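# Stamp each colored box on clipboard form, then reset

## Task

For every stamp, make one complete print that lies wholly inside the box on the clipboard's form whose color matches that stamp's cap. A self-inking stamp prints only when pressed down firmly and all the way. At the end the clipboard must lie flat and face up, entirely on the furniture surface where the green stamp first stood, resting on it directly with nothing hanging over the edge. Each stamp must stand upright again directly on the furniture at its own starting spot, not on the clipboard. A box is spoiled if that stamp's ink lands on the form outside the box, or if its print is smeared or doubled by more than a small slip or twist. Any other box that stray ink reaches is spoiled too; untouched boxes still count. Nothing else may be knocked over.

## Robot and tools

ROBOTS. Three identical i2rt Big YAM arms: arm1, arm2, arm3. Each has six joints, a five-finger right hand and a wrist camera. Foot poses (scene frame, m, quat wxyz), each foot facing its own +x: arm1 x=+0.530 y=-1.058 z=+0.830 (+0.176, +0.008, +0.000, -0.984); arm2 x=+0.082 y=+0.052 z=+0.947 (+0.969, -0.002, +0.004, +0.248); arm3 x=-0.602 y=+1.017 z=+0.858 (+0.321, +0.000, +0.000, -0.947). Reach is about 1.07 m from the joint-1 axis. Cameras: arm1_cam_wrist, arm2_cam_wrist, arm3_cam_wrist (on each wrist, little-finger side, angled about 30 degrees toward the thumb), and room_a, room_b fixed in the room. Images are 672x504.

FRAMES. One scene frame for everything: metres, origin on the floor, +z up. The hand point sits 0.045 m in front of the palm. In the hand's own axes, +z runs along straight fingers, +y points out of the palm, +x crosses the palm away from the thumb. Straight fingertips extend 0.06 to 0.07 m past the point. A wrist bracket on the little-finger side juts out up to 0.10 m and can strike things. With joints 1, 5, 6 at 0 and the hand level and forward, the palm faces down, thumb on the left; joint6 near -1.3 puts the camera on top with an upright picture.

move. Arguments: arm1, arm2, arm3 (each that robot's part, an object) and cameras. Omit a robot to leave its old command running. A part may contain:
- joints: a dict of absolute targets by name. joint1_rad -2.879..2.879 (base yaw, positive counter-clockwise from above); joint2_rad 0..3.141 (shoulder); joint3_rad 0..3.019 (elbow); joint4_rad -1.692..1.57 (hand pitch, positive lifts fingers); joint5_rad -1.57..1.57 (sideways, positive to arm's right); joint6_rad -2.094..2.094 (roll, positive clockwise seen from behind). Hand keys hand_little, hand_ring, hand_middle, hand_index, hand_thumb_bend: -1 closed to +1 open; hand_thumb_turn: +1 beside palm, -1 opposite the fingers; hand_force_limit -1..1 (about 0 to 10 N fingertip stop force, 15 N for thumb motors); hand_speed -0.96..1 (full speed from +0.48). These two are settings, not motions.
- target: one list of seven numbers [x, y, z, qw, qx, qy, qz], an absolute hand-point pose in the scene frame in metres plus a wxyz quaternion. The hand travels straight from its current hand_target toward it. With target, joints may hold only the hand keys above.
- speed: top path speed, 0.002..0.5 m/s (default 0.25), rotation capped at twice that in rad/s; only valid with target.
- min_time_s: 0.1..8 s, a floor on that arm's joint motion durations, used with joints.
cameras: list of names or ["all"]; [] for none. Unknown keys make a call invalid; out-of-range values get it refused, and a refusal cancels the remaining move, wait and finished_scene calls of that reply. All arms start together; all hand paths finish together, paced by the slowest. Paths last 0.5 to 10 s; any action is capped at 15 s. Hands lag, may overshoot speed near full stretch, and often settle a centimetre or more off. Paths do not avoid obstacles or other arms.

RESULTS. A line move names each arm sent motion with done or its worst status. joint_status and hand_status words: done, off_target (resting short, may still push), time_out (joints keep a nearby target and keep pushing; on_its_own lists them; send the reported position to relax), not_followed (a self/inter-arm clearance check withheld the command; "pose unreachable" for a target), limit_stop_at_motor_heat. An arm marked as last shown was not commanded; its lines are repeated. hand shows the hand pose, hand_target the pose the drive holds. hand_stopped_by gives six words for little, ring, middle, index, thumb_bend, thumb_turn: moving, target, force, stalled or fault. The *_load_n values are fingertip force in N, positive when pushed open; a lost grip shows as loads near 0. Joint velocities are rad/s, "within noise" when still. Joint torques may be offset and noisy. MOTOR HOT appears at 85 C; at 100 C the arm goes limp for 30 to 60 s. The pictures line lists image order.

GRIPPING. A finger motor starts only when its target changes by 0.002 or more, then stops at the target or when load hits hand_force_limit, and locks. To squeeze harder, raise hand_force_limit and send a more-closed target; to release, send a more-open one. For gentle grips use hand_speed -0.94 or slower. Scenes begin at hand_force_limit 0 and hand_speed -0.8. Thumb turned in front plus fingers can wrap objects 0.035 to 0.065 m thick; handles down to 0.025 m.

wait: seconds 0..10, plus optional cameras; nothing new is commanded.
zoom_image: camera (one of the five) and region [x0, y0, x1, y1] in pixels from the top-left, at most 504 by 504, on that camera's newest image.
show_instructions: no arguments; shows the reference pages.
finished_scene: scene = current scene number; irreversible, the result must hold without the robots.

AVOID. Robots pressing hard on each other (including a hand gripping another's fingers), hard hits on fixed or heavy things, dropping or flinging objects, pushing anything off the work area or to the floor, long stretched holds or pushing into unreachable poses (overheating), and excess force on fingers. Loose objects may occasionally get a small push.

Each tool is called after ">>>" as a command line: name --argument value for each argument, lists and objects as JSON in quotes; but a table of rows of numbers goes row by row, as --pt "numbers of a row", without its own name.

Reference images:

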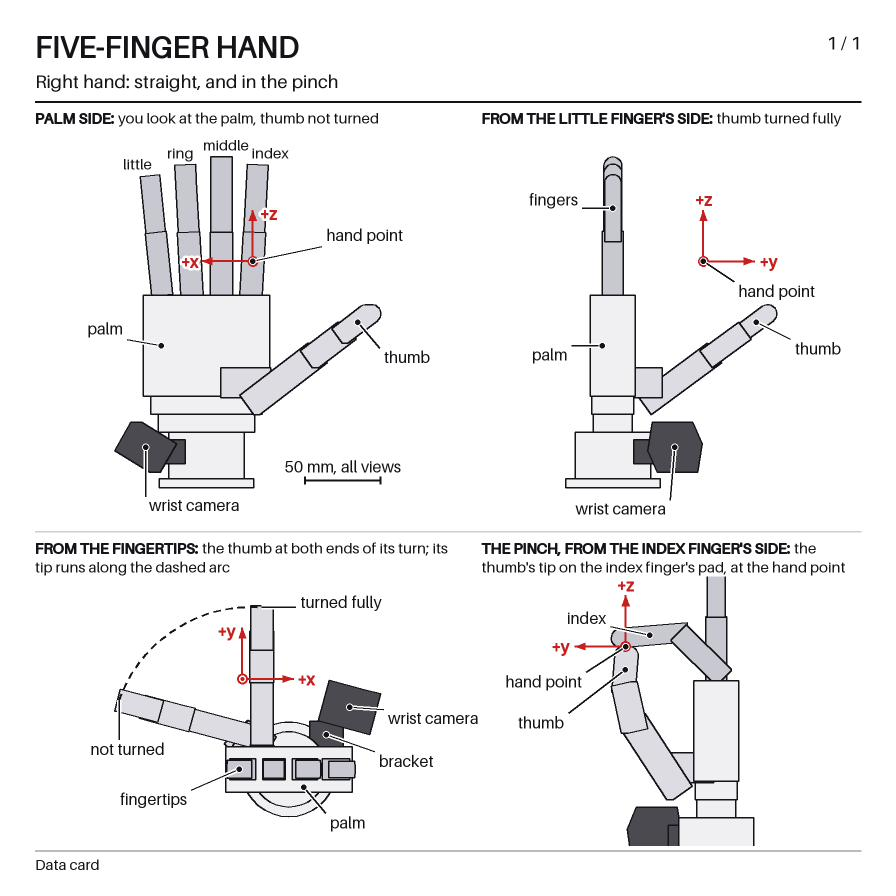

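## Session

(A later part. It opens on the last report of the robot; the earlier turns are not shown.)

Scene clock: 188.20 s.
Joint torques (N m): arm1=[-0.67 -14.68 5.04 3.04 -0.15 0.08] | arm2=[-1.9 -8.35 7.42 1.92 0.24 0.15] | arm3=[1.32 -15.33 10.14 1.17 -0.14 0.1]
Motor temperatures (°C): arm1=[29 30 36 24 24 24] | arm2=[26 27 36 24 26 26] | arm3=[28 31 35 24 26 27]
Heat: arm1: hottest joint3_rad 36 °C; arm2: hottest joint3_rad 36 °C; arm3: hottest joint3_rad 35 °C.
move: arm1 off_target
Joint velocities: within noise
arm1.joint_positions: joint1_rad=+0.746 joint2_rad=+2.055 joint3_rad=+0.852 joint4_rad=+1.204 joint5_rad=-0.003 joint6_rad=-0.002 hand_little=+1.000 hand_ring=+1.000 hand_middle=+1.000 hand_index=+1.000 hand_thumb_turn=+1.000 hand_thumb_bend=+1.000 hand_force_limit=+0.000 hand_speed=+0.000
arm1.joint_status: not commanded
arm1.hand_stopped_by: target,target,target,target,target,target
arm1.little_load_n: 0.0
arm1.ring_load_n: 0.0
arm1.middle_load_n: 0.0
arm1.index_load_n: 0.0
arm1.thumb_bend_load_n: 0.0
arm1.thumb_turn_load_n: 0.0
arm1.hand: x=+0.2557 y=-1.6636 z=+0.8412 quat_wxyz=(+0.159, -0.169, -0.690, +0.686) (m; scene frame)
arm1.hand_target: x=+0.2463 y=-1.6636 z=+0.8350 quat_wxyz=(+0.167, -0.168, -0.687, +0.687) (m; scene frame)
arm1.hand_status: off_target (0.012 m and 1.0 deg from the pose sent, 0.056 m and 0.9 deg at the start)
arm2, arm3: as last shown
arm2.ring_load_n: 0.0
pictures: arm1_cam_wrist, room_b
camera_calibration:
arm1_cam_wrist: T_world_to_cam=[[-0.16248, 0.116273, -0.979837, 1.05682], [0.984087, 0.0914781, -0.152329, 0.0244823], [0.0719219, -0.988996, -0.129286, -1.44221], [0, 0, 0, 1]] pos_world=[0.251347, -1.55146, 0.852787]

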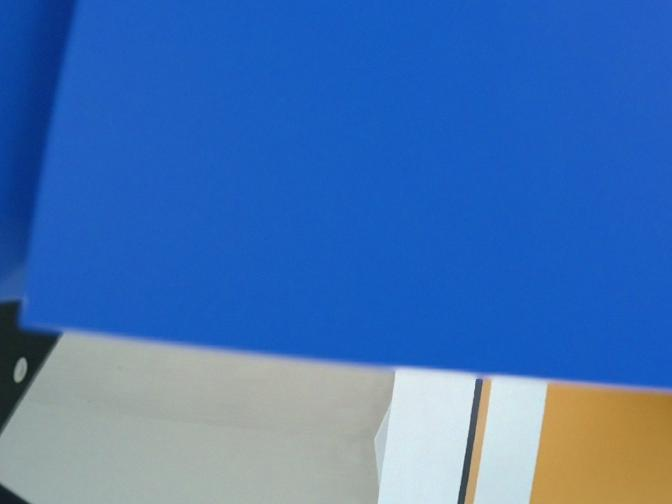

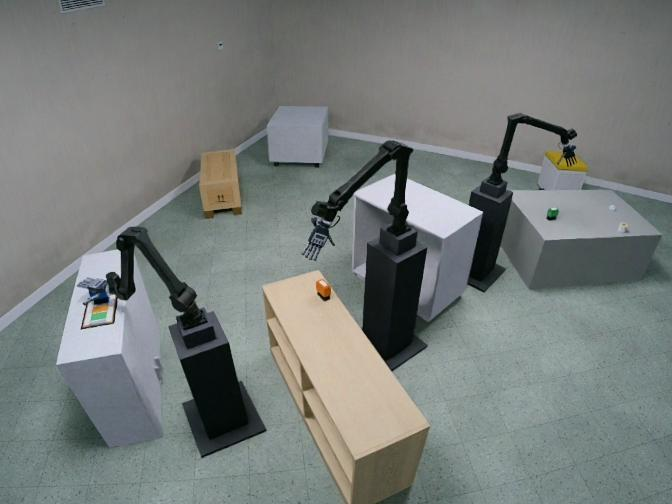

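>>> move --arm1 '{"target": [0.246, -1.664, 0.810, -0.1675, 0.1675, 0.687, -0.687], "speed": 0.05}' --cameras '[]'

>>> move --arm1 '{"target": [0.246, -1.664, 0.790, -0.1675, 0.1675, 0.687, -0.687], "speed": 0.05}' --cameras '["arm1_cam_wrist", "room_b"]'

>>> zoom_image --camera "room_b" --region '[50, 235, 150, 335]'

Scene clock: 191.13 s.
Joint torques (N m): arm1=[-0.73 -12.57 5.24 2.17 -0.15 0.11] | arm2=[-1.26 -8.12 7.6 1.96 0.33 0.16] | arm3=[1.32 -15.33 10.15 1.17 -0.13 0.1]
Motor temperatures (°C): arm1=[29 30 36 24 24 24] | arm2=[26 27 36 24 26 26] | arm3=[28 31 35 24 26 27]
Heat: arm1: hottest joint3_rad 36 °C; arm2: hottest joint3_rad 36 °C; arm3: hottest joint3_rad 35 °C.
move: arm1 off_target
Joint velocities: within noise
arm1.joint_positions: joint1_rad=+0.744 joint2_rad=+2.098 joint3_rad=+0.858 joint4_rad=+1.283 joint5_rad=-0.004 joint6_rad=-0.007 hand_little=+1.000 hand_ring=+1.000 hand_middle=+1.000 hand_index=+1.000 hand_thumb_turn=+1.000 hand_thumb_bend=+1.000 hand_force_limit=+0.000 hand_speed=+0.000
arm1.joint_status: not commanded
arm1.hand_stopped_by: target,target,target,target,target,target
arm1.little_load_n: 0.0
arm1.ring_load_n: 0.0
arm1.middle_load_n: 0.0
arm1.index_load_n: 0.0
arm1.thumb_bend_load_n: 0.0
arm1.thumb_turn_load_n: 0.0
arm1.hand: x=+0.2534 y=-1.6645 z=+0.8369 quat_wxyz=(+0.165, -0.164, -0.676, +0.700) (m; scene frame)
arm1.hand_target: x=+0.2467 y=-1.6626 z=+0.8106 quat_wxyz=(+0.167, -0.168, -0.687, +0.687) (m; scene frame)
arm1.hand_status: off_target (0.028 m and 2.0 deg from the pose sent, 0.033 m and 1.0 deg at the start)
arm2, arm3: as last shown
arm3.little_load_n: 0.5
pictures: none
No camera images: "cameras" was empty.

Scene clock: 192.20 s.
Joint torques (N m): arm1=[-0.38 -11.52 5.11 1.52 -0.15 0.11] | arm2=[-0.85 -8.35 7.45 1.89 0.24 0.11] | arm3=[1.32 -15.27 10.15 1.17 -0.13 0.1]
Motor temperatures (°C): arm1=[29 30 36 24 24 24] | arm2=[26 27 36 24 26 26] | arm3=[28 31 35 24 26 27]
Heat: arm1: hottest joint3_rad 36 °C; arm2: hottest joint3_rad 36 °C; arm3: hottest joint3_rad 35 °C.
move: arm1 off_target
Joint velocities: within noise
arm1.joint_positions: joint1_rad=+0.743 joint2_rad=+2.138 joint3_rad=+0.867 joint4_rad=+1.343 joint5_rad=-0.005 joint6_rad=-0.007 hand_little=+1.000 hand_ring=+1.000 hand_middle=+1.000 hand_index=+1.000 hand_thumb_turn=+1.000 hand_thumb_bend=+1.000 hand_force_limit=+0.000 hand_speed=+0.000
arm1.joint_status: not commanded
arm1.hand_stopped_by: target,target,target,target,target,target
arm1.little_load_n: 0.0
arm1.ring_load_n: -0.5
arm1.middle_load_n: 0.0
arm1.index_load_n: 0.0
arm1.thumb_bend_load_n: 0.0
arm1.thumb_turn_load_n: -0.5
arm1.hand: x=+0.2527 y=-1.6659 z=+0.8307 quat_wxyz=(+0.168, -0.162, -0.666, +0.709) (m; scene frame)
arm1.hand_target: x=+0.2474 y=-1.6613 z=+0.7915 quat_wxyz=(+0.167, -0.168, -0.687, +0.687) (m; scene frame)
arm1.hand_status: off_target (0.041 m and 3.6 deg from the pose sent, 0.047 m and 2.0 deg at the start)
arm2, arm3: as last shown
arm3.little_load_n: 0.0
pictures: arm1_cam_wrist, room_b
camera_calibration:
arm1_cam_wrist: T_world_to_cam=[[-0.198689, 0.0580325, -0.978343, 0.957219], [0.977846, 0.0788303, -0.193912, 0.0411145], [0.0658698, -0.995197, -0.0724096, -1.50165], [0, 0, 0, 1]] pos_world=[0.248899, -1.55323, 0.835727]

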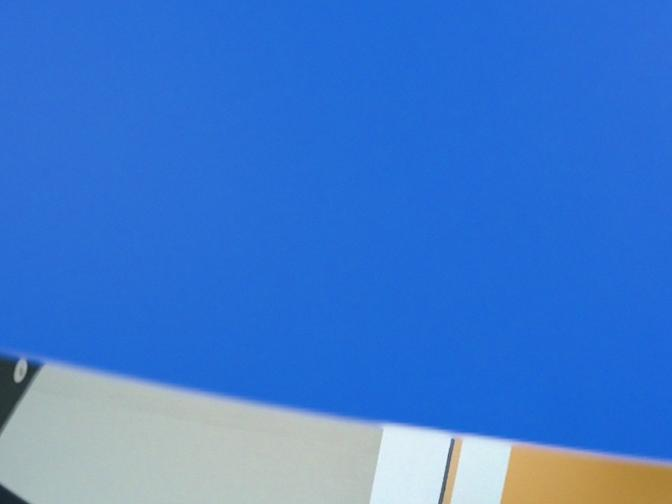

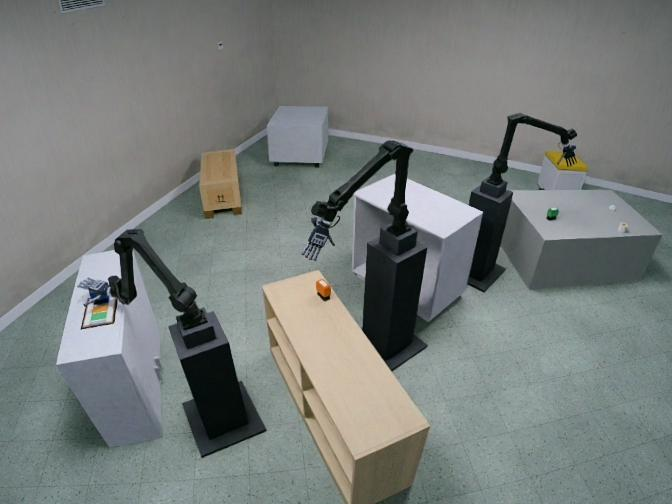

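Scaled by 5.040 from the camera's 672x504 image, which has a finer 960x720 frame.

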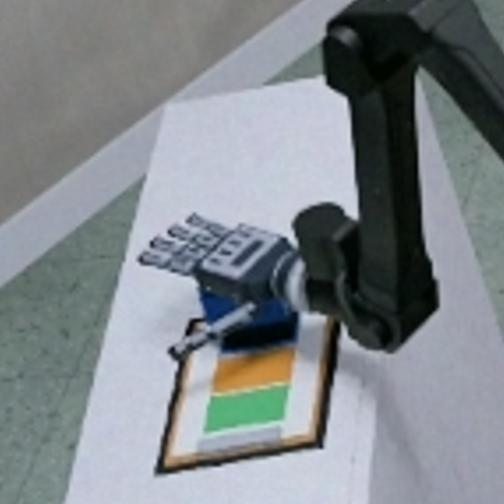

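>>> move --arm1 '{"target": [0.246, -1.664, 0.765, -0.16, 0.1746, 0.7163, -0.6563], "speed": 0.08}' --cameras '["room_b"]'

>>> zoom_image --camera "room_b" --region '[50, 235, 150, 335]'

Scene clock: 195.67 s.
Joint torques (N m): arm1=[-0.5 -11.4 4.63 0.64 -0.08 0.15] | arm2=[-0.97 -8 7.58 1.94 0.23 0.14] | arm3=[1.32 -15.27 10.14 1.17 -0.14 0.1]
Motor temperatures (°C): arm1=[29 30 35 24 24 24] | arm2=[26 27 36 24 26 26] | arm3=[28 31 35 24 26 27]
Heat: arm1: hottest joint3_rad 35 °C; arm2: hottest joint3_rad 36 °C; arm3: hottest joint3_rad 35 °C.
move: arm1 off_target
Joint velocities: within noise
arm1.joint_positions: joint1_rad=+0.743 joint2_rad=+2.138 joint3_rad=+0.889 joint4_rad=+1.277 joint5_rad=-0.005 joint6_rad=-0.010 hand_little=+1.000 hand_ring=+1.000 hand_middle=+1.000 hand_index=+1.000 hand_thumb_turn=+1.000 hand_thumb_bend=+1.000 hand_force_limit=+0.000 hand_speed=+0.000
arm1.joint_status: not commanded
arm1.hand_stopped_by: target,target,target,target,target,target
arm1.little_load_n: -0.5
arm1.ring_load_n: 0.0
arm1.middle_load_n: 0.0
arm1.index_load_n: 0.0
arm1.thumb_bend_load_n: 0.0
arm1.thumb_turn_load_n: 0.0
arm1.hand: x=+0.2501 y=-1.6709 z=+0.8212 quat_wxyz=(+0.165, -0.164, -0.681, +0.694) (m; scene frame)
arm1.hand_target: x=+0.2484 y=-1.6596 z=+0.7678 quat_wxyz=(+0.160, -0.175, -0.716, +0.657) (m; scene frame)
arm1.hand_status: off_target (0.057 m and 6.1 deg from the pose sent, 0.066 m and 8.5 deg at the start)
arm2, arm3: as last shown
pictures: room_b

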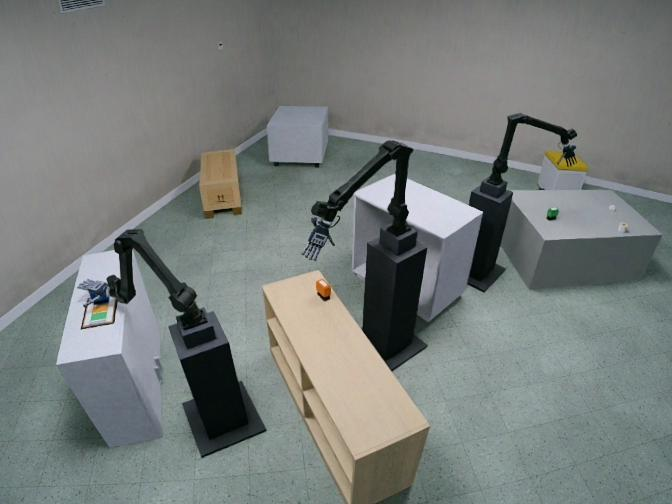

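Scaled by 5.040 from the camera's 672x504 image, which has a finer 960x720 frame.

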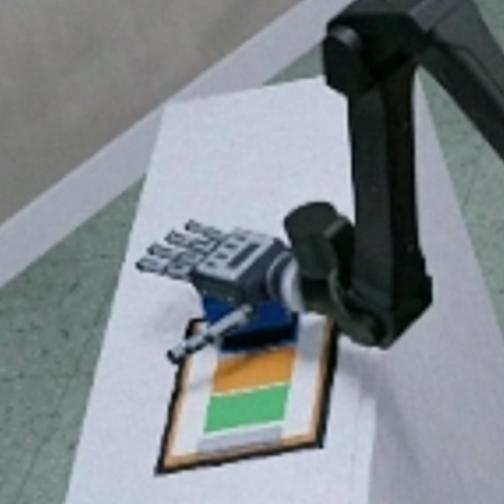

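>>> move --arm1 '{"target": [0.246, -1.662, 0.735, -0.16, 0.1746, 0.7163, -0.6563], "speed": 0.08}' --cameras '["room_b", "arm1_cam_wrist"]'

>>> zoom_image --camera "room_b" --region '[70, 265, 130, 335]'

Scene clock: 197.33 s.
Joint torques (N m): arm1=[-1.03 -9.35 4.45 0.58 -0.15 0.17] | arm2=[-1.2 -8 7.53 1.95 0.3 0.19] | arm3=[1.32 -15.27 10.14 1.17 -0.13 0.1]
Motor temperatures (°C): arm1=[29 30 35 24 24 24] | arm2=[26 27 36 24 26 26] | arm3=[28 31 35 24 26 27]
Heat: arm1: hottest joint3_rad 35 °C; arm2: hottest joint3_rad 36 °C; arm3: hottest joint3_rad 35 °C.
move: arm1 off_target
Joint velocities: within noise
arm1.joint_positions: joint1_rad=+0.743 joint2_rad=+2.189 joint3_rad=+0.899 joint4_rad=+1.338 joint5_rad=-0.006 joint6_rad=-0.015 hand_little=+1.000 hand_ring=+1.000 hand_middle=+1.000 hand_index=+1.000 hand_thumb_turn=+1.000 hand_thumb_bend=+1.000 hand_force_limit=+0.000 hand_speed=+0.000
arm1.joint_status: not commanded
arm1.hand_stopped_by: target,target,target,target,target,target
arm1.little_load_n: 0.0
arm1.ring_load_n: 0.0
arm1.middle_load_n: 0.0
arm1.index_load_n: 0.0
arm1.thumb_bend_load_n: 0.0
arm1.thumb_turn_load_n: 0.0
arm1.hand: x=+0.2502 y=-1.6711 z=+0.8085 quat_wxyz=(+0.168, -0.161, -0.675, +0.701) (m; scene frame)
arm1.hand_target: x=+0.2500 y=-1.6550 z=+0.7396 quat_wxyz=(+0.160, -0.175, -0.716, +0.656) (m; scene frame)
arm1.hand_status: off_target (0.074 m and 7.2 deg from the pose sent, 0.087 m and 6.0 deg at the start)
arm2, arm3: as last shown
pictures: arm1_cam_wrist, room_b
camera_calibration:
arm1_cam_wrist: T_world_to_cam=[[-0.194642, 0.0815468, -0.977479, 0.972838], [0.978536, 0.0849153, -0.187768, 0.0446839], [0.0676911, -0.993046, -0.0963245, -1.48581], [0, 0, 0, 1]] pos_world=[0.246206, -1.5586, 0.816199]

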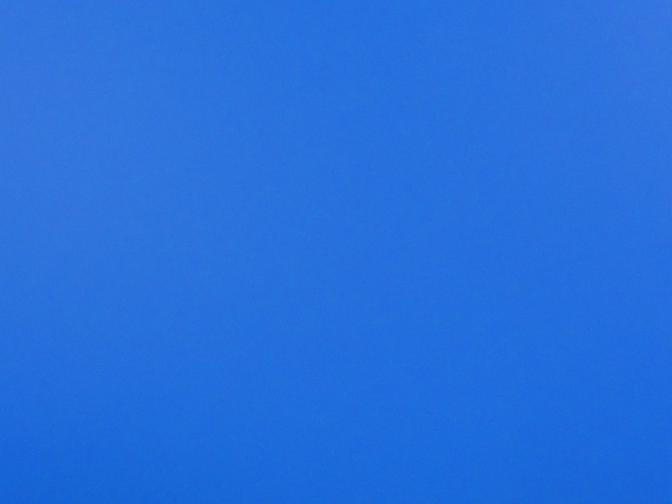

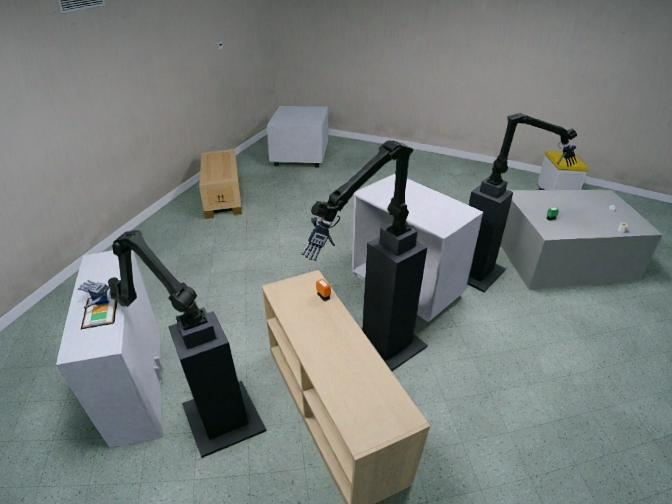

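Scaled by 7.200 from the camera's 672x504 image, which has a finer 960x720 frame.

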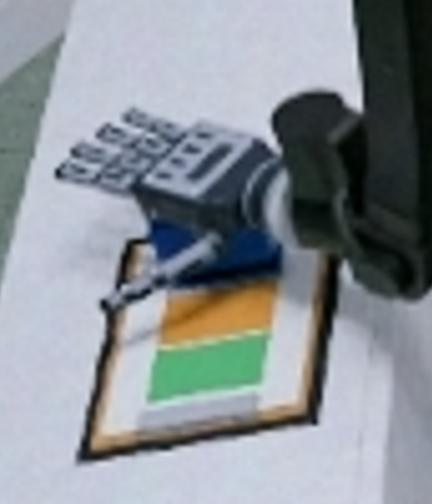

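>>> move --arm1 '{"target": [0.246, -1.660, 0.715, -0.1523, 0.1815, 0.7443, -0.6245], "speed": 0.1}' --cameras '["room_b"]'

>>> zoom_image --camera "room_b" --region '[70, 265, 130, 335]'

Scene clock: 199.57 s.
Joint torques (N m): arm1=[-0.67 -9.82 3.48 -1.17 -0.1 0.17] | arm2=[-0.91 -8.12 7.56 1.87 0.27 0.12] | arm3=[1.26 -15.33 10.14 1.17 -0.13 0.1]
Motor temperatures (°C): arm1=[29 29 35 24 24 24] | arm2=[26 27 36 24 26 26] | arm3=[28 31 35 24 26 27]
Heat: arm1: hottest joint3_rad 35 °C; arm2: hottest joint3_rad 36 °C; arm3: hottest joint3_rad 35 °C.
move: arm1 off_target
Joint velocities: within noise
arm1.joint_positions: joint1_rad=+0.741 joint2_rad=+2.180 joint3_rad=+0.918 joint4_rad=+1.280 joint5_rad=-0.006 joint6_rad=-0.017 hand_little=+1.000 hand_ring=+1.000 hand_middle=+1.000 hand_index=+1.000 hand_thumb_turn=+1.000 hand_thumb_bend=+1.000 hand_force_limit=+0.000 hand_speed=+0.000
arm1.joint_status: not commanded
arm1.hand_stopped_by: target,target,target,target,target,target
arm1.little_load_n: 0.0
arm1.ring_load_n: 0.0
arm1.middle_load_n: 0.0
arm1.index_load_n: 0.0
arm1.thumb_bend_load_n: 0.0
arm1.thumb_turn_load_n: 0.0
arm1.hand: x=+0.2461 y=-1.6761 z=+0.8056 quat_wxyz=(+0.166, -0.163, -0.685, +0.690) (m; scene frame)
arm1.hand_target: x=+0.2512 y=-1.6504 z=+0.7221 quat_wxyz=(+0.152, -0.182, -0.744, +0.625) (m; scene frame)
arm1.hand_status: off_target (0.092 m and 10.5 deg from the pose sent, 0.094 m and 12.2 deg at the start)
arm2, arm3: as last shown
pictures: room_b

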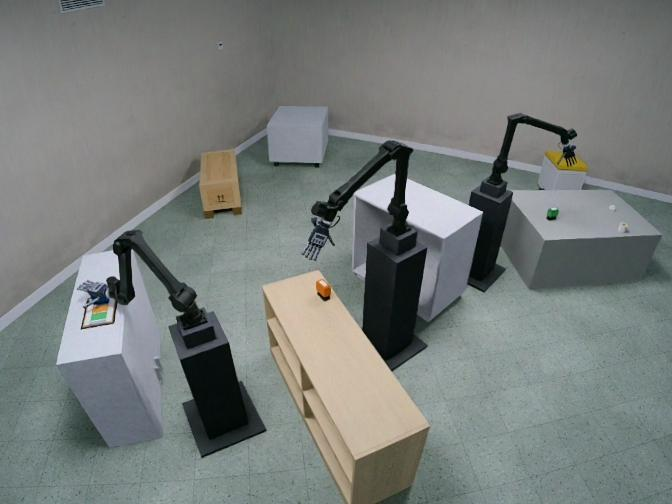

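Scaled by 7.200 from the camera's 672x504 image, which has a finer 960x720 frame.

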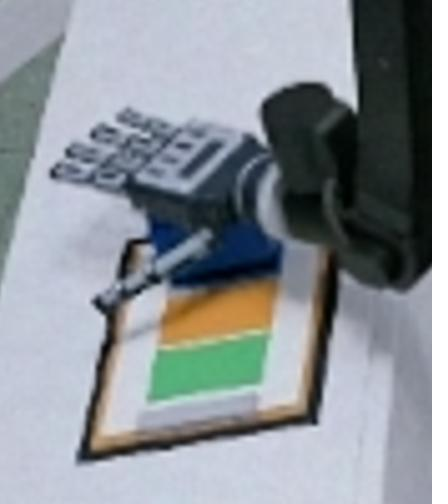

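>>> move --arm1 '{"joints": {"joint2_rad": 2.42}, "min_time_s": 1.5}' --cameras '["room_b"]'

>>> zoom_image --camera "room_b" --region '[70, 265, 130, 335]'

Scene clock: 204.50 s.
Joint torques (N m): arm1=[-0.73 0.97 3.28 -2.47 -0.11 0.25] | arm2=[-1.44 -8.47 7.61 2.04 0.25 0.15] | arm3=[1.32 -15.33 10.14 1.17 -0.13 0.1]
Motor temperatures (°C): arm1=[29 29 34 24 24 24] | arm2=[26 27 36 24 26 26] | arm3=[28 31 35 24 26 27]
Heat: arm1: hottest joint3_rad 34 °C; arm2: hottest joint3_rad 36 °C; arm3: hottest joint3_rad 35 °C.
move: arm1 time_out
Joint velocities: within noise
arm1.joint_positions: joint1_rad=+0.741 joint2_rad=+2.207 joint3_rad=+0.921 joint4_rad=+1.314 joint5_rad=-0.006 joint6_rad=-0.022 hand_little=+1.000 hand_ring=+1.000 hand_middle=+1.000 hand_index=+1.000 hand_thumb_turn=+1.000 hand_thumb_bend=+1.000 hand_force_limit=+0.000 hand_speed=+0.000
arm1.joint_status: joint2_rad time_out (moved +0.027 of +0.240)
arm1.hand_stopped_by: target,target,target,target,target,target
arm1.little_load_n: 0.0
arm1.ring_load_n: 0.0
arm1.middle_load_n: 0.0
arm1.index_load_n: 0.0
arm1.thumb_bend_load_n: 0.0
arm1.thumb_turn_load_n: -0.5
arm1.on_its_own: joint2_rad reads +2.207 and still pushes toward +2.420 since a time_out; joint4_rad reads +1.314 and still pushes toward +1.192 since a time_out
arm1.hand: x=+0.2465 y=-1.6749 z=+0.7978 quat_wxyz=(+0.169, -0.160, -0.682, +0.693) (m; scene frame)
arm1.hand_target: x=+0.2718 y=-1.6145 z=+0.6331 quat_wxyz=(+0.137, -0.193, -0.787, +0.569) (m; scene frame)
arm1.hand_status: not commanded
arm2.joint_positions: joint1_rad=-1.707 joint2_rad=+1.552 joint3_rad=+0.988 joint4_rad=-0.455 joint5_rad=-0.012 joint6_rad=-1.258 hand_little=+1.000 hand_ring=+1.000 hand_middle=+1.000 hand_index=+1.000 hand_thumb_turn=+1.000 hand_thumb_bend=+1.000 hand_force_limit=+0.000 hand_speed=-0.800
arm2.joint_status: not commanded
arm2.hand_stopped_by: target,target,target,target,target,target
arm2.little_load_n: 0.0
arm2.ring_load_n: 0.0
arm2.middle_load_n: 0.0
arm2.index_load_n: 0.0
arm2.thumb_bend_load_n: 0.0
arm2.thumb_turn_load_n: 0.0
arm2.hand: x=+0.2203 y=-0.4366 z=+1.0013 quat_wxyz=(+0.117, +0.700, -0.660, +0.248) (m; scene frame)
arm2.hand_target: x=+0.2199 y=-0.4400 z=+1.0001 quat_wxyz=(+0.120, +0.693, -0.664, +0.253) (m; scene frame)
arm2.hand_status: not commanded
arm3.joint_positions: joint1_rad=-2.241 joint2_rad=+1.661 joint3_rad=+1.401 joint4_rad=-0.738 joint5_rad=-0.006 joint6_rad=-1.274 hand_little=+1.000 hand_ring=+1.000 hand_middle=+1.000 hand_index=+1.000 hand_thumb_turn=+1.000 hand_thumb_bend=+1.000 hand_force_limit=+0.000 hand_speed=-0.800
arm3.joint_status: not commanded
arm3.hand_stopped_by: target,target,target,target,target,target
arm3.little_load_n: 0.0
arm3.ring_load_n: 0.0
arm3.middle_load_n: 0.0
arm3.index_load_n: 0.0
arm3.thumb_bend_load_n: 0.0
arm3.thumb_turn_load_n: 0.0
arm3.hand: x=-0.5434 y=+1.6146 z=+1.0099 quat_wxyz=(+0.227, -0.775, -0.565, -0.168) (m; scene frame)
arm3.hand_target: x=-0.5500 y=+1.6196 z=+1.0000 quat_wxyz=(+0.228, -0.777, -0.564, -0.163) (m; scene frame)
arm3.hand_status: not commanded
pictures: room_b

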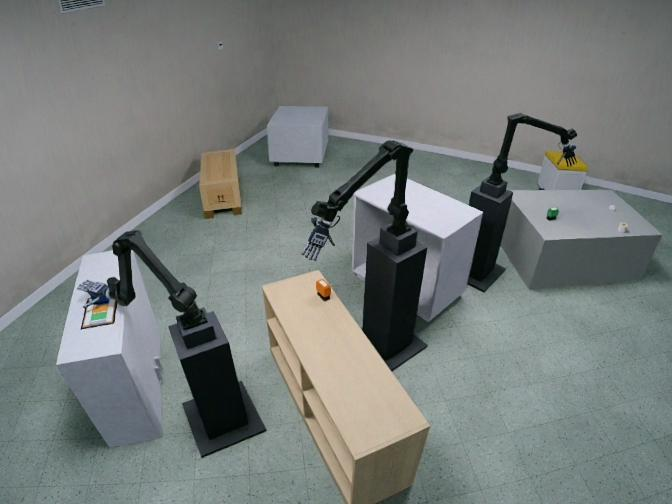

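Scaled by 7.200 from the camera's 672x504 image, which has a finer 960x720 frame.

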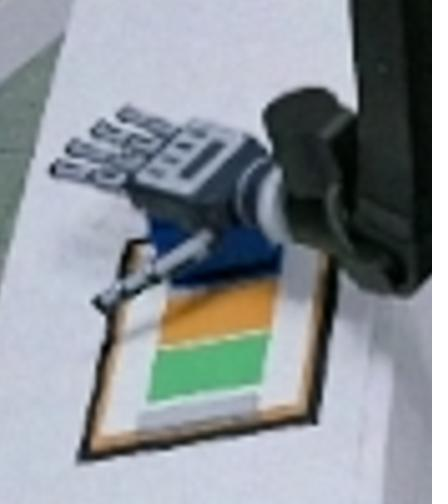

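>>> move --arm1 '{"joints": {"joint2_rad": 2.13, "joint4_rad": 1.27}, "min_time_s": 1.5}' --cameras '[]'

Scene clock: 206.80 s.
Joint torques (N m): arm1=[-0.73 -18.78 3.59 1.5 -0.07 0.23] | arm2=[-1.03 -8.29 7.47 1.81 0.28 0.15] | arm3=[1.32 -15.27 10.15 1.17 -0.13 0.1]
Motor temperatures (°C): arm1=[29 29 34 24 24 24] | arm2=[26 27 36 24 26 26] | arm3=[28 31 35 24 26 27]
Heat: arm1: hottest joint3_rad 34 °C; arm2: hottest joint3_rad 36 °C; arm3: hottest joint3_rad 35 °C.
move: arm1 done
Joint velocities: within noise
arm1.joint_positions: joint1_rad=+0.741 joint2_rad=+2.134 joint3_rad=+0.921 joint4_rad=+1.290 joint5_rad=-0.008 joint6_rad=-0.022 hand_little=+1.000 hand_ring=+1.000 hand_middle=+1.000 hand_index=+1.000 hand_thumb_turn=+1.000 hand_thumb_bend=+1.000 hand_force_limit=+0.000 hand_speed=+0.000
arm1.joint_status: all done
arm1.hand_stopped_by: target,target,target,target,target,target
arm1.little_load_n: 0.0
arm1.ring_load_n: 0.0
arm1.middle_load_n: 0.0
arm1.index_load_n: 0.0
arm1.thumb_bend_load_n: 0.0
arm1.thumb_turn_load_n: -0.5
arm1.hand: x=+0.2418 y=-1.6827 z=+0.8394 quat_wxyz=(+0.173, -0.156, -0.665, +0.709) (m; scene frame)
arm1.hand_target: x=+0.2348 y=-1.6782 z=+0.8364 quat_wxyz=(+0.173, -0.164, -0.670, +0.703) (m; scene frame)
arm1.hand_status: not commanded
arm2, arm3: as last shown
pictures: none
No camera images: "cameras" was empty.

>>> move --arm1 '{"joints": {"joint2_rad": 1.90, "joint4_rad": 1.10}, "min_time_s": 2}' --cameras '["room_b", "room_a"]'

>>> zoom_image --camera "room_b" --region '[70, 265, 130, 335]'

Scene clock: 209.87 s.
Joint torques (N m): arm1=[-0.79 -19.25 5.07 1.88 -0.06 0.24] | arm2=[-1.26 -8.18 7.51 1.84 0.27 0.19] | arm3=[1.32 -15.27 10.14 1.17 -0.13 0.1]
Motor temperatures (°C): arm1=[29 29 34 24 24 24] | arm2=[26 27 36 24 26 26] | arm3=[28 31 35 24 26 27]
Heat: arm1: hottest joint3_rad 34 °C; arm2: hottest joint3_rad 36 °C; arm3: hottest joint3_rad 35 °C.
move: arm1 done
Joint velocities: within noise
arm1.joint_positions: joint1_rad=+0.739 joint2_rad=+1.921 joint3_rad=+0.921 joint4_rad=+1.109 joint5_rad=-0.008 joint6_rad=-0.022 hand_little=+1.000 hand_ring=+1.000 hand_middle=+1.000 hand_index=+1.000 hand_thumb_turn=+1.000 hand_thumb_bend=+1.000 hand_force_limit=+0.000 hand_speed=+0.000
arm1.joint_status: all done
arm1.hand_stopped_by: target,target,target,target,target,target
arm1.little_load_n: 0.0
arm1.ring_load_n: 0.0
arm1.middle_load_n: 0.0
arm1.index_load_n: 0.0
arm1.thumb_bend_load_n: 0.0
arm1.thumb_turn_load_n: 0.0
arm1.hand: x=+0.2357 y=-1.6895 z=+0.9331 quat_wxyz=(+0.177, -0.154, -0.653, +0.720) (m; scene frame)
arm1.hand_target: x=+0.2292 y=-1.6859 z=+0.9441 quat_wxyz=(+0.178, -0.159, -0.648, +0.723) (m; scene frame)
arm1.hand_status: not commanded
arm2, arm3: as last shown
pictures: room_a, room_b

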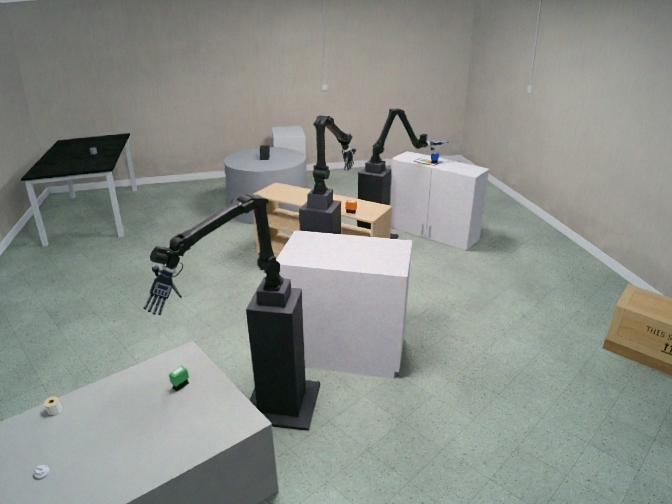

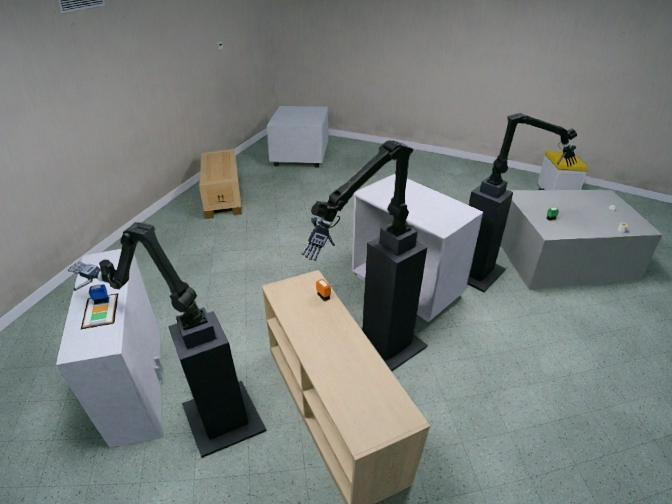

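Scaled by 7.200 from the camera's 672x504 image, which has a finer 960x720 frame.

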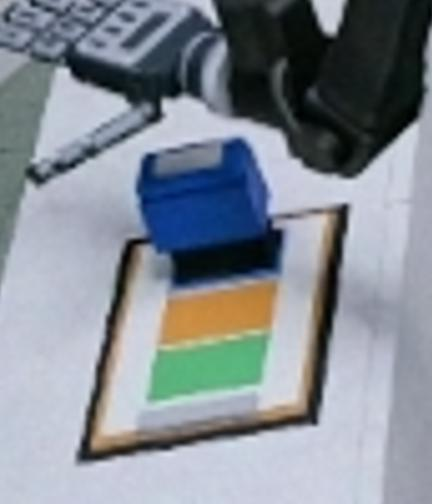

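>>> move --arm1 '{"target": [0.2585, -1.640, 1.04, 0, 0.652, 0.758, 0], "speed": 0.15, "joints": {"hand_thumb_turn": -1.0, "hand_speed": 0.0}}' --cameras '["arm1_cam_wrist"]'

>>> move --arm1 '{"target": [0.2585, -1.622, 0.95, 0, 0.652, 0.758, 0], "speed": 0.1}' --cameras '["arm1_cam_wrist"]'

Scene clock: 218.60 s.
Joint torques (N m): arm1=[-0.44 -19.6 11.43 0.05 -0.2 0.28] | arm2=[-1.26 -7.94 7.66 1.84 0.3 0.15] | arm3=[1.32 -15.27 10.14 1.17 -0.14 0.1]
Motor temperatures (°C): arm1=[29 30 35 24 24 24] | arm2=[26 27 36 24 26 26] | arm3=[28 31 35 24 26 27]
Heat: arm1: hottest joint3_rad 35 °C; arm2: hottest joint3_rad 36 °C; arm3: hottest joint3_rad 35 °C.
move: arm1 off_target
Joint velocities: within noise
arm1.joint_positions: joint1_rad=+0.697 joint2_rad=+2.043 joint3_rad=+2.173 joint4_rad=-1.677 joint5_rad=+0.013 joint6_rad=+0.878 hand_little=+1.000 hand_ring=+1.000 hand_middle=+1.000 hand_index=+1.000 hand_thumb_turn=-1.000 hand_thumb_bend=+1.000 hand_force_limit=+0.000 hand_speed=+0.000
arm1.joint_status: all done
arm1.hand_stopped_by: target,target,target,target,target,target
arm1.little_load_n: 0.0
arm1.ring_load_n: 0.0
arm1.middle_load_n: -0.5
arm1.index_load_n: 0.0
arm1.thumb_bend_load_n: 0.0
arm1.thumb_turn_load_n: 0.0
arm1.hand: x=+0.2701 y=-1.6321 z=+1.0413 quat_wxyz=(-0.001, -0.644, -0.765, +0.007) (m; scene frame)
arm1.hand_target: x=+0.2588 y=-1.6393 z=+1.0395 quat_wxyz=(-0.003, -0.653, -0.757, +0.009) (m; scene frame)
arm1.hand_status: off_target (0.014 m and 1.5 deg from the pose sent, 0.120 m and 106.9 deg at the start; a joint's target at an end of its range on 20 of 207 steps)
arm2, arm3: as last shown
arm3.ring_load_n: 0.5
arm3.thumb_turn_load_n: -0.5
pictures: arm1_cam_wrist
camera_calibration:
arm1_cam_wrist: T_world_to_cam=[[0.927593, 0.373417, 0.0114426, 0.344555], [0.310603, -0.787854, 0.531801, -1.9277], [0.207599, -0.489741, -0.846792, 0.139149], [0, 0, 0, 1]] pos_world=[0.250257, -1.57926, 1.13904]

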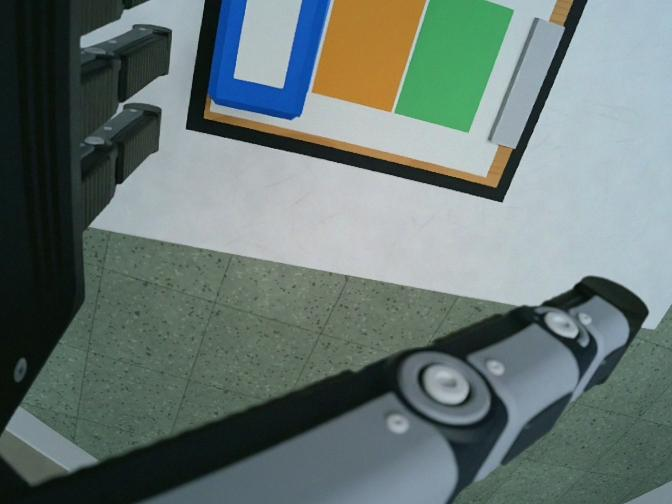

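Scene clock: 220.20 s.
Joint torques (N m): arm1=[-0.73 -22.59 6.95 0.81 -0.06 0.11] | arm2=[-1.49 -8.23 7.58 1.89 0.28 0.13] | arm3=[1.32 -15.27 10.14 1.17 -0.13 0.1]
Motor temperatures (°C): arm1=[29 30 35 24 24 24] | arm2=[26 27 36 24 26 26] | arm3=[28 31 35 24 26 27]
Heat: arm1: hottest joint3_rad 35 °C; arm2: hottest joint3_rad 36 °C; arm3: hottest joint3_rad 35 °C.
move: arm1 done
Joint velocities: within noise
arm1.joint_positions: joint1_rad=+0.682 joint2_rad=+2.043 joint3_rad=+1.938 joint4_rad=-1.461 joint5_rad=+0.013 joint6_rad=+0.878 hand_little=+1.000 hand_ring=+1.000 hand_middle=+1.000 hand_index=+1.000 hand_thumb_turn=-1.000 hand_thumb_bend=+1.000 hand_force_limit=+0.000 hand_speed=+0.000
arm1.joint_status: not commanded
arm1.hand_stopped_by: target,target,target,target,target,target
arm1.little_load_n: 0.0
arm1.ring_load_n: 0.0
arm1.middle_load_n: -0.5
arm1.index_load_n: 0.0
arm1.thumb_bend_load_n: 0.0
arm1.thumb_turn_load_n: 0.0
arm1.hand: x=+0.2654 y=-1.6247 z=+0.9516 quat_wxyz=(+0.001, -0.649, -0.760, -0.003) (m; scene frame)
arm1.hand_target: x=+0.2585 y=-1.6219 z=+0.9500 quat_wxyz=(+0.000, -0.652, -0.758, +0.000) (m; scene frame)
arm1.hand_status: done (0.008 m and 0.5 deg from the pose sent, 0.093 m and 1.5 deg at the start)
arm2, arm3: as last shown
arm2.ring_load_n: -0.5
arm3.ring_load_n: 0.0
arm3.thumb_turn_load_n: 0.0
pictures: arm1_cam_wrist
camera_calibration:
arm1_cam_wrist: T_world_to_cam=[[0.932653, 0.359805, 0.0264386, 0.309452], [0.294228, -0.800984, 0.521397, -1.87976], [0.208778, -0.478503, -0.852905, 0.0915885], [0, 0, 0, 1]] pos_world=[0.245345, -1.57317, 1.05004]

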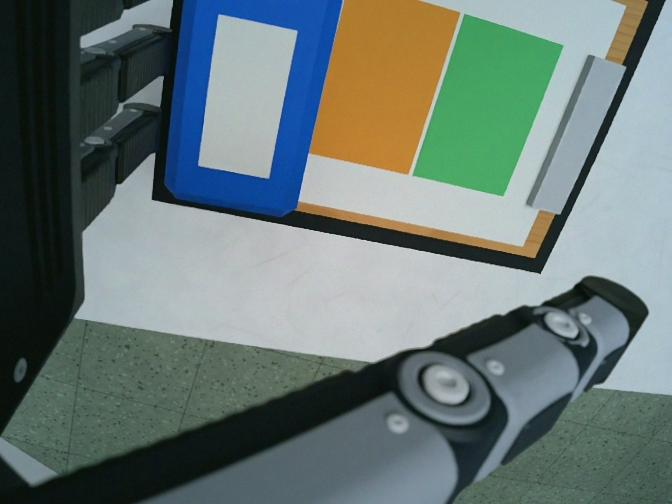

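>>> move --arm1 '{"target": [0.2585, -1.622, 0.855, 0, 0.652, 0.758, 0], "speed": 0.07}' --cameras '["arm1_cam_wrist"]'

>>> move --arm1 '{"joints": {"hand_thumb_bend": -0.3, "hand_speed": -0.85, "hand_force_limit": 0.2}}' --cameras '["arm1_cam_wrist", "room_b"]'

>>> zoom_image --camera "room_b" --region '[70, 265, 130, 335]'

Scene clock: 223.53 s.
Joint torques (N m): arm1=[-0.73 -19.84 6.93 0.91 -0.11 0.1] | arm2=[-1.03 -8.23 7.46 1.92 0.29 0.15] | arm3=[1.32 -15.27 10.14 1.18 -0.14 0.1]
Motor temperatures (°C): arm1=[29 31 35 24 24 24] | arm2=[26 27 36 24 26 26] | arm3=[28 31 35 24 26 27]
Heat: arm1: hottest joint3_rad 35 °C; arm2: hottest joint3_rad 36 °C; arm3: hottest joint3_rad 35 °C.
move: arm1 off_target
Joint velocities: within noise
arm1.joint_positions: joint1_rad=+0.681 joint2_rad=+2.073 joint3_rad=+1.780 joint4_rad=-1.245 joint5_rad=+0.013 joint6_rad=+0.878 hand_little=+1.000 hand_ring=+1.000 hand_middle=+1.000 hand_index=+1.000 hand_thumb_turn=-1.000 hand_thumb_bend=+1.000 hand_force_limit=+0.000 hand_speed=+0.000
arm1.joint_status: not commanded
arm1.hand_stopped_by: target,target,target,target,target,target
arm1.little_load_n: 0.0
arm1.ring_load_n: 0.5
arm1.middle_load_n: 0.0
arm1.index_load_n: 0.0
arm1.thumb_bend_load_n: -0.5
arm1.thumb_turn_load_n: 0.0
arm1.hand: x=+0.2646 y=-1.6261 z=+0.8740 quat_wxyz=(-0.002, -0.650, -0.760, +0.011) (m; scene frame)
arm1.hand_target: x=+0.2589 y=-1.6215 z=+0.8552 quat_wxyz=(+0.000, -0.652, -0.758, +0.000) (m; scene frame)
arm1.hand_status: off_target (0.020 m and 1.3 deg from the pose sent, 0.097 m and 0.5 deg at the start)
arm2, arm3: as last shown
arm2.ring_load_n: 0.0
pictures: arm1_cam_wrist
camera_calibration:
arm1_cam_wrist: T_world_to_cam=[[0.933556, 0.358398, 0.00489307, 0.329067], [0.300119, -0.789069, 0.536003, -1.83518], [0.195963, -0.49892, -0.844202, -0.0125651], [0, 0, 0, 1]] pos_world=[0.246033, -1.57229, 0.971446]

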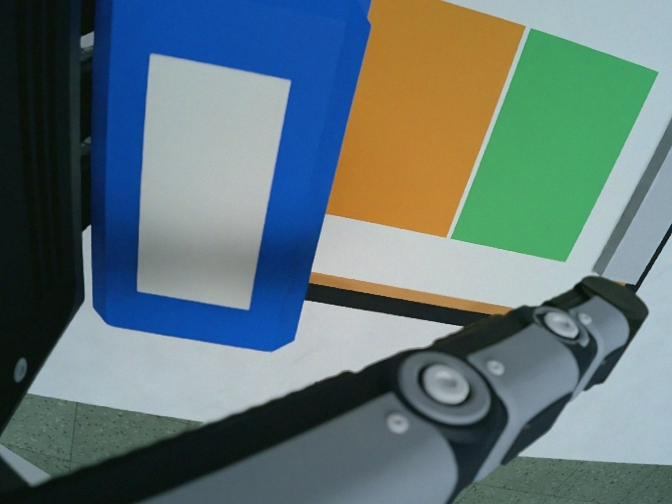

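Scene clock: 228.97 s.
Joint torques (N m): arm1=[-0.38 -19.66 6.75 0.88 -0.07 0.12] | arm2=[-1.03 -8.35 7.57 1.84 0.27 0.19] | arm3=[1.32 -15.27 10.15 1.17 -0.13 0.1]
Motor temperatures (°C): arm1=[29 30 35 24 24 24] | arm2=[26 27 36 24 26 26] | arm3=[28 31 35 24 26 27]
Heat: arm1: hottest joint3_rad 35 °C; arm2: hottest joint3_rad 36 °C; arm3: hottest joint3_rad 35 °C.
move: arm1 off_target
Joint velocities: within noise
arm1.joint_positions: joint1_rad=+0.681 joint2_rad=+2.073 joint3_rad=+1.780 joint4_rad=-1.245 joint5_rad=+0.013 joint6_rad=+0.878 hand_little=+1.000 hand_ring=+1.000 hand_middle=+1.000 hand_index=+1.000 hand_thumb_turn=-1.000 hand_thumb_bend=+0.013 hand_force_limit=+0.200 hand_speed=-0.850
arm1.joint_status: hand_thumb_bend off_target (ended at +0.013, target -0.300); the others done
arm1.hand_stopped_by: target,target,target,target,force,target
arm1.little_load_n: 0.0
arm1.ring_load_n: 0.0
arm1.middle_load_n: 0.5
arm1.index_load_n: 0.5
arm1.thumb_bend_load_n: 10.0
arm1.thumb_turn_load_n: -0.5
arm1.hand: x=+0.2646 y=-1.6261 z=+0.8740 quat_wxyz=(-0.002, -0.650, -0.760, +0.011) (m; scene frame)
arm1.hand_target: x=+0.2589 y=-1.6215 z=+0.8552 quat_wxyz=(+0.000, -0.652, -0.758, +0.000) (m; scene frame)
arm1.hand_status: not commanded
arm2, arm3: as last shown
pictures: arm1_cam_wrist, room_b
camera_calibration:
arm1_cam_wrist: T_world_to_cam=[[0.933556, 0.358398, 0.00489307, 0.329067], [0.300119, -0.789069, 0.536003, -1.83518], [0.195963, -0.49892, -0.844202, -0.0125651], [0, 0, 0, 1]] pos_world=[0.246033, -1.57229, 0.971446]

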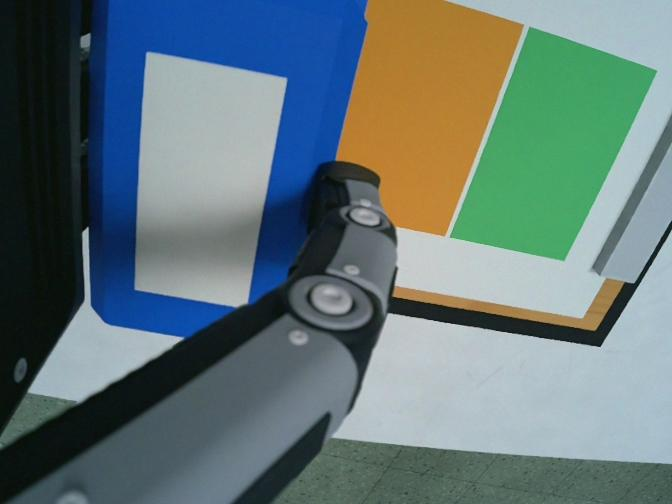

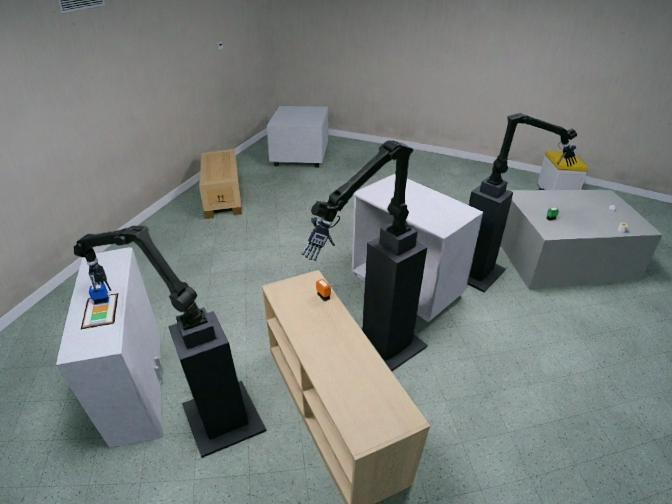

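Scaled by 7.200 from the camera's 672x504 image, which has a finer 960x720 frame.

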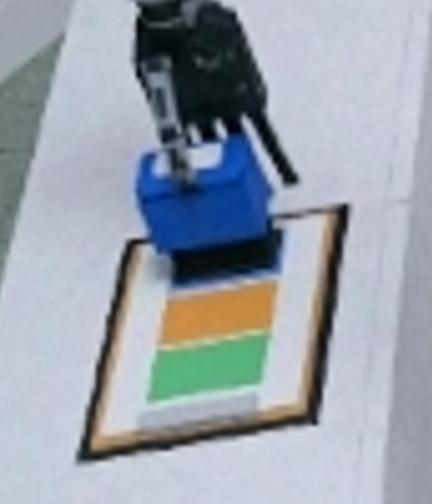

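>>> move --arm1 '{"target": [0.2589, -1.6215, 0.975, 0, 0.652, 0.758, 0], "speed": 0.08}' --cameras '["arm1_cam_wrist", "room_b", "room_a"]'

>>> zoom_image --camera "room_b" --region '[70, 265, 130, 335]'

Scene clock: 231.60 s.
Joint torques (N m): arm1=[-0.62 -23.88 11.14 0.03 -0.08 0.12] | arm2=[-0.73 -8.47 7.47 1.98 0.26 0.19] | arm3=[1.32 -15.27 10.15 1.17 -0.14 0.1]
Motor temperatures (°C): arm1=[29 30 35 24 24 24] | arm2=[26 27 36 24 26 26] | arm3=[28 31 35 24 26 27]
Heat: arm1: hottest joint3_rad 35 °C; arm2: hottest joint3_rad 36 °C; arm3: hottest joint3_rad 35 °C.
move: arm1 off_target
Joint velocities: within noise
arm1.joint_positions: joint1_rad=+0.680 joint2_rad=+2.047 joint3_rad=+1.930 joint4_rad=-1.498 joint5_rad=+0.014 joint6_rad=+0.878 hand_little=+1.000 hand_ring=+1.000 hand_middle=+1.000 hand_index=+1.000 hand_thumb_turn=-1.000 hand_thumb_bend=+0.010 hand_force_limit=+0.200 hand_speed=-0.850
arm1.joint_status: not commanded
arm1.hand_stopped_by: target,target,target,target,force,target
arm1.little_load_n: -0.5
arm1.ring_load_n: 0.0
arm1.middle_load_n: 0.0
arm1.index_load_n: 0.0
arm1.thumb_bend_load_n: 0.0
arm1.thumb_turn_load_n: 0.0
arm1.hand: x=+0.2707 y=-1.6133 z=+0.9469 quat_wxyz=(+0.005, -0.650, -0.760, -0.027) (m; scene frame)
arm1.hand_target: x=+0.2595 y=-1.6205 z=+0.9750 quat_wxyz=(+0.000, -0.652, -0.758, +0.000) (m; scene frame)
arm1.hand_status: off_target (0.032 m and 3.2 deg from the pose sent, 0.101 m and 1.3 deg at the start)
arm2, arm3: as last shown
pictures: arm1_cam_wrist, room_a, room_b
camera_calibration:
arm1_cam_wrist: T_world_to_cam=[[0.931923, 0.356696, 0.0654756, 0.258738], [0.280422, -0.823248, 0.493585, -1.87564], [0.229962, -0.441622, -0.86723, 0.159096], [0, 0, 0, 1]] pos_world=[0.248261, -1.56615, 1.04682]

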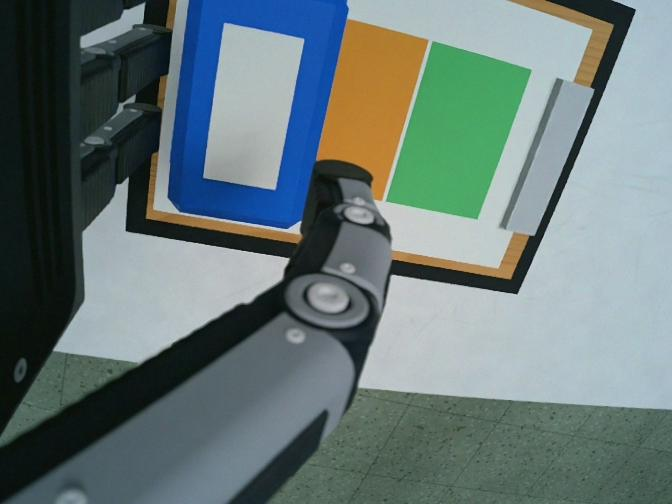

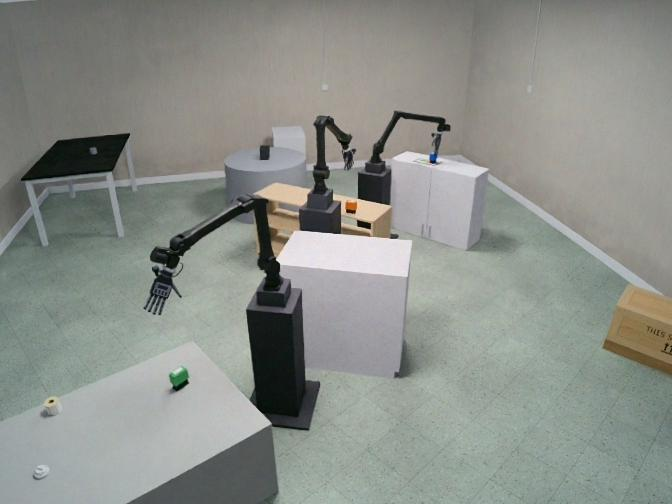

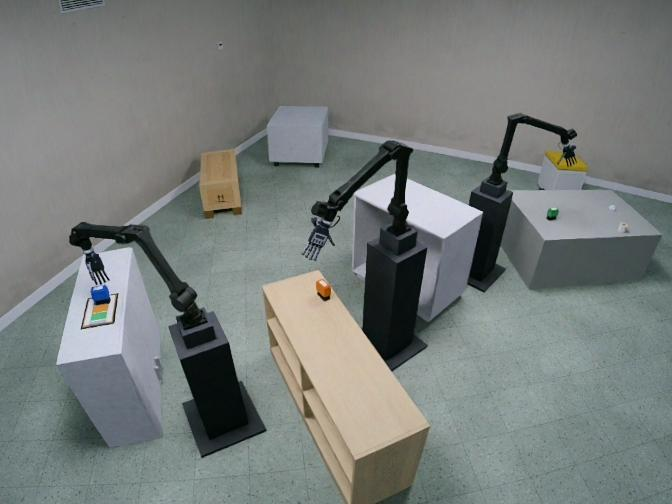

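Scaled by 7.200 from the camera's 672x504 image, which has a finer 960x720 frame.

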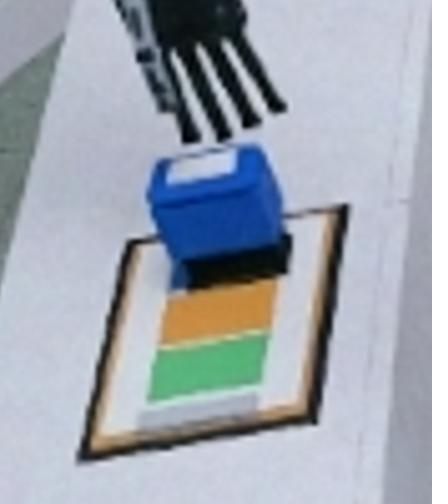

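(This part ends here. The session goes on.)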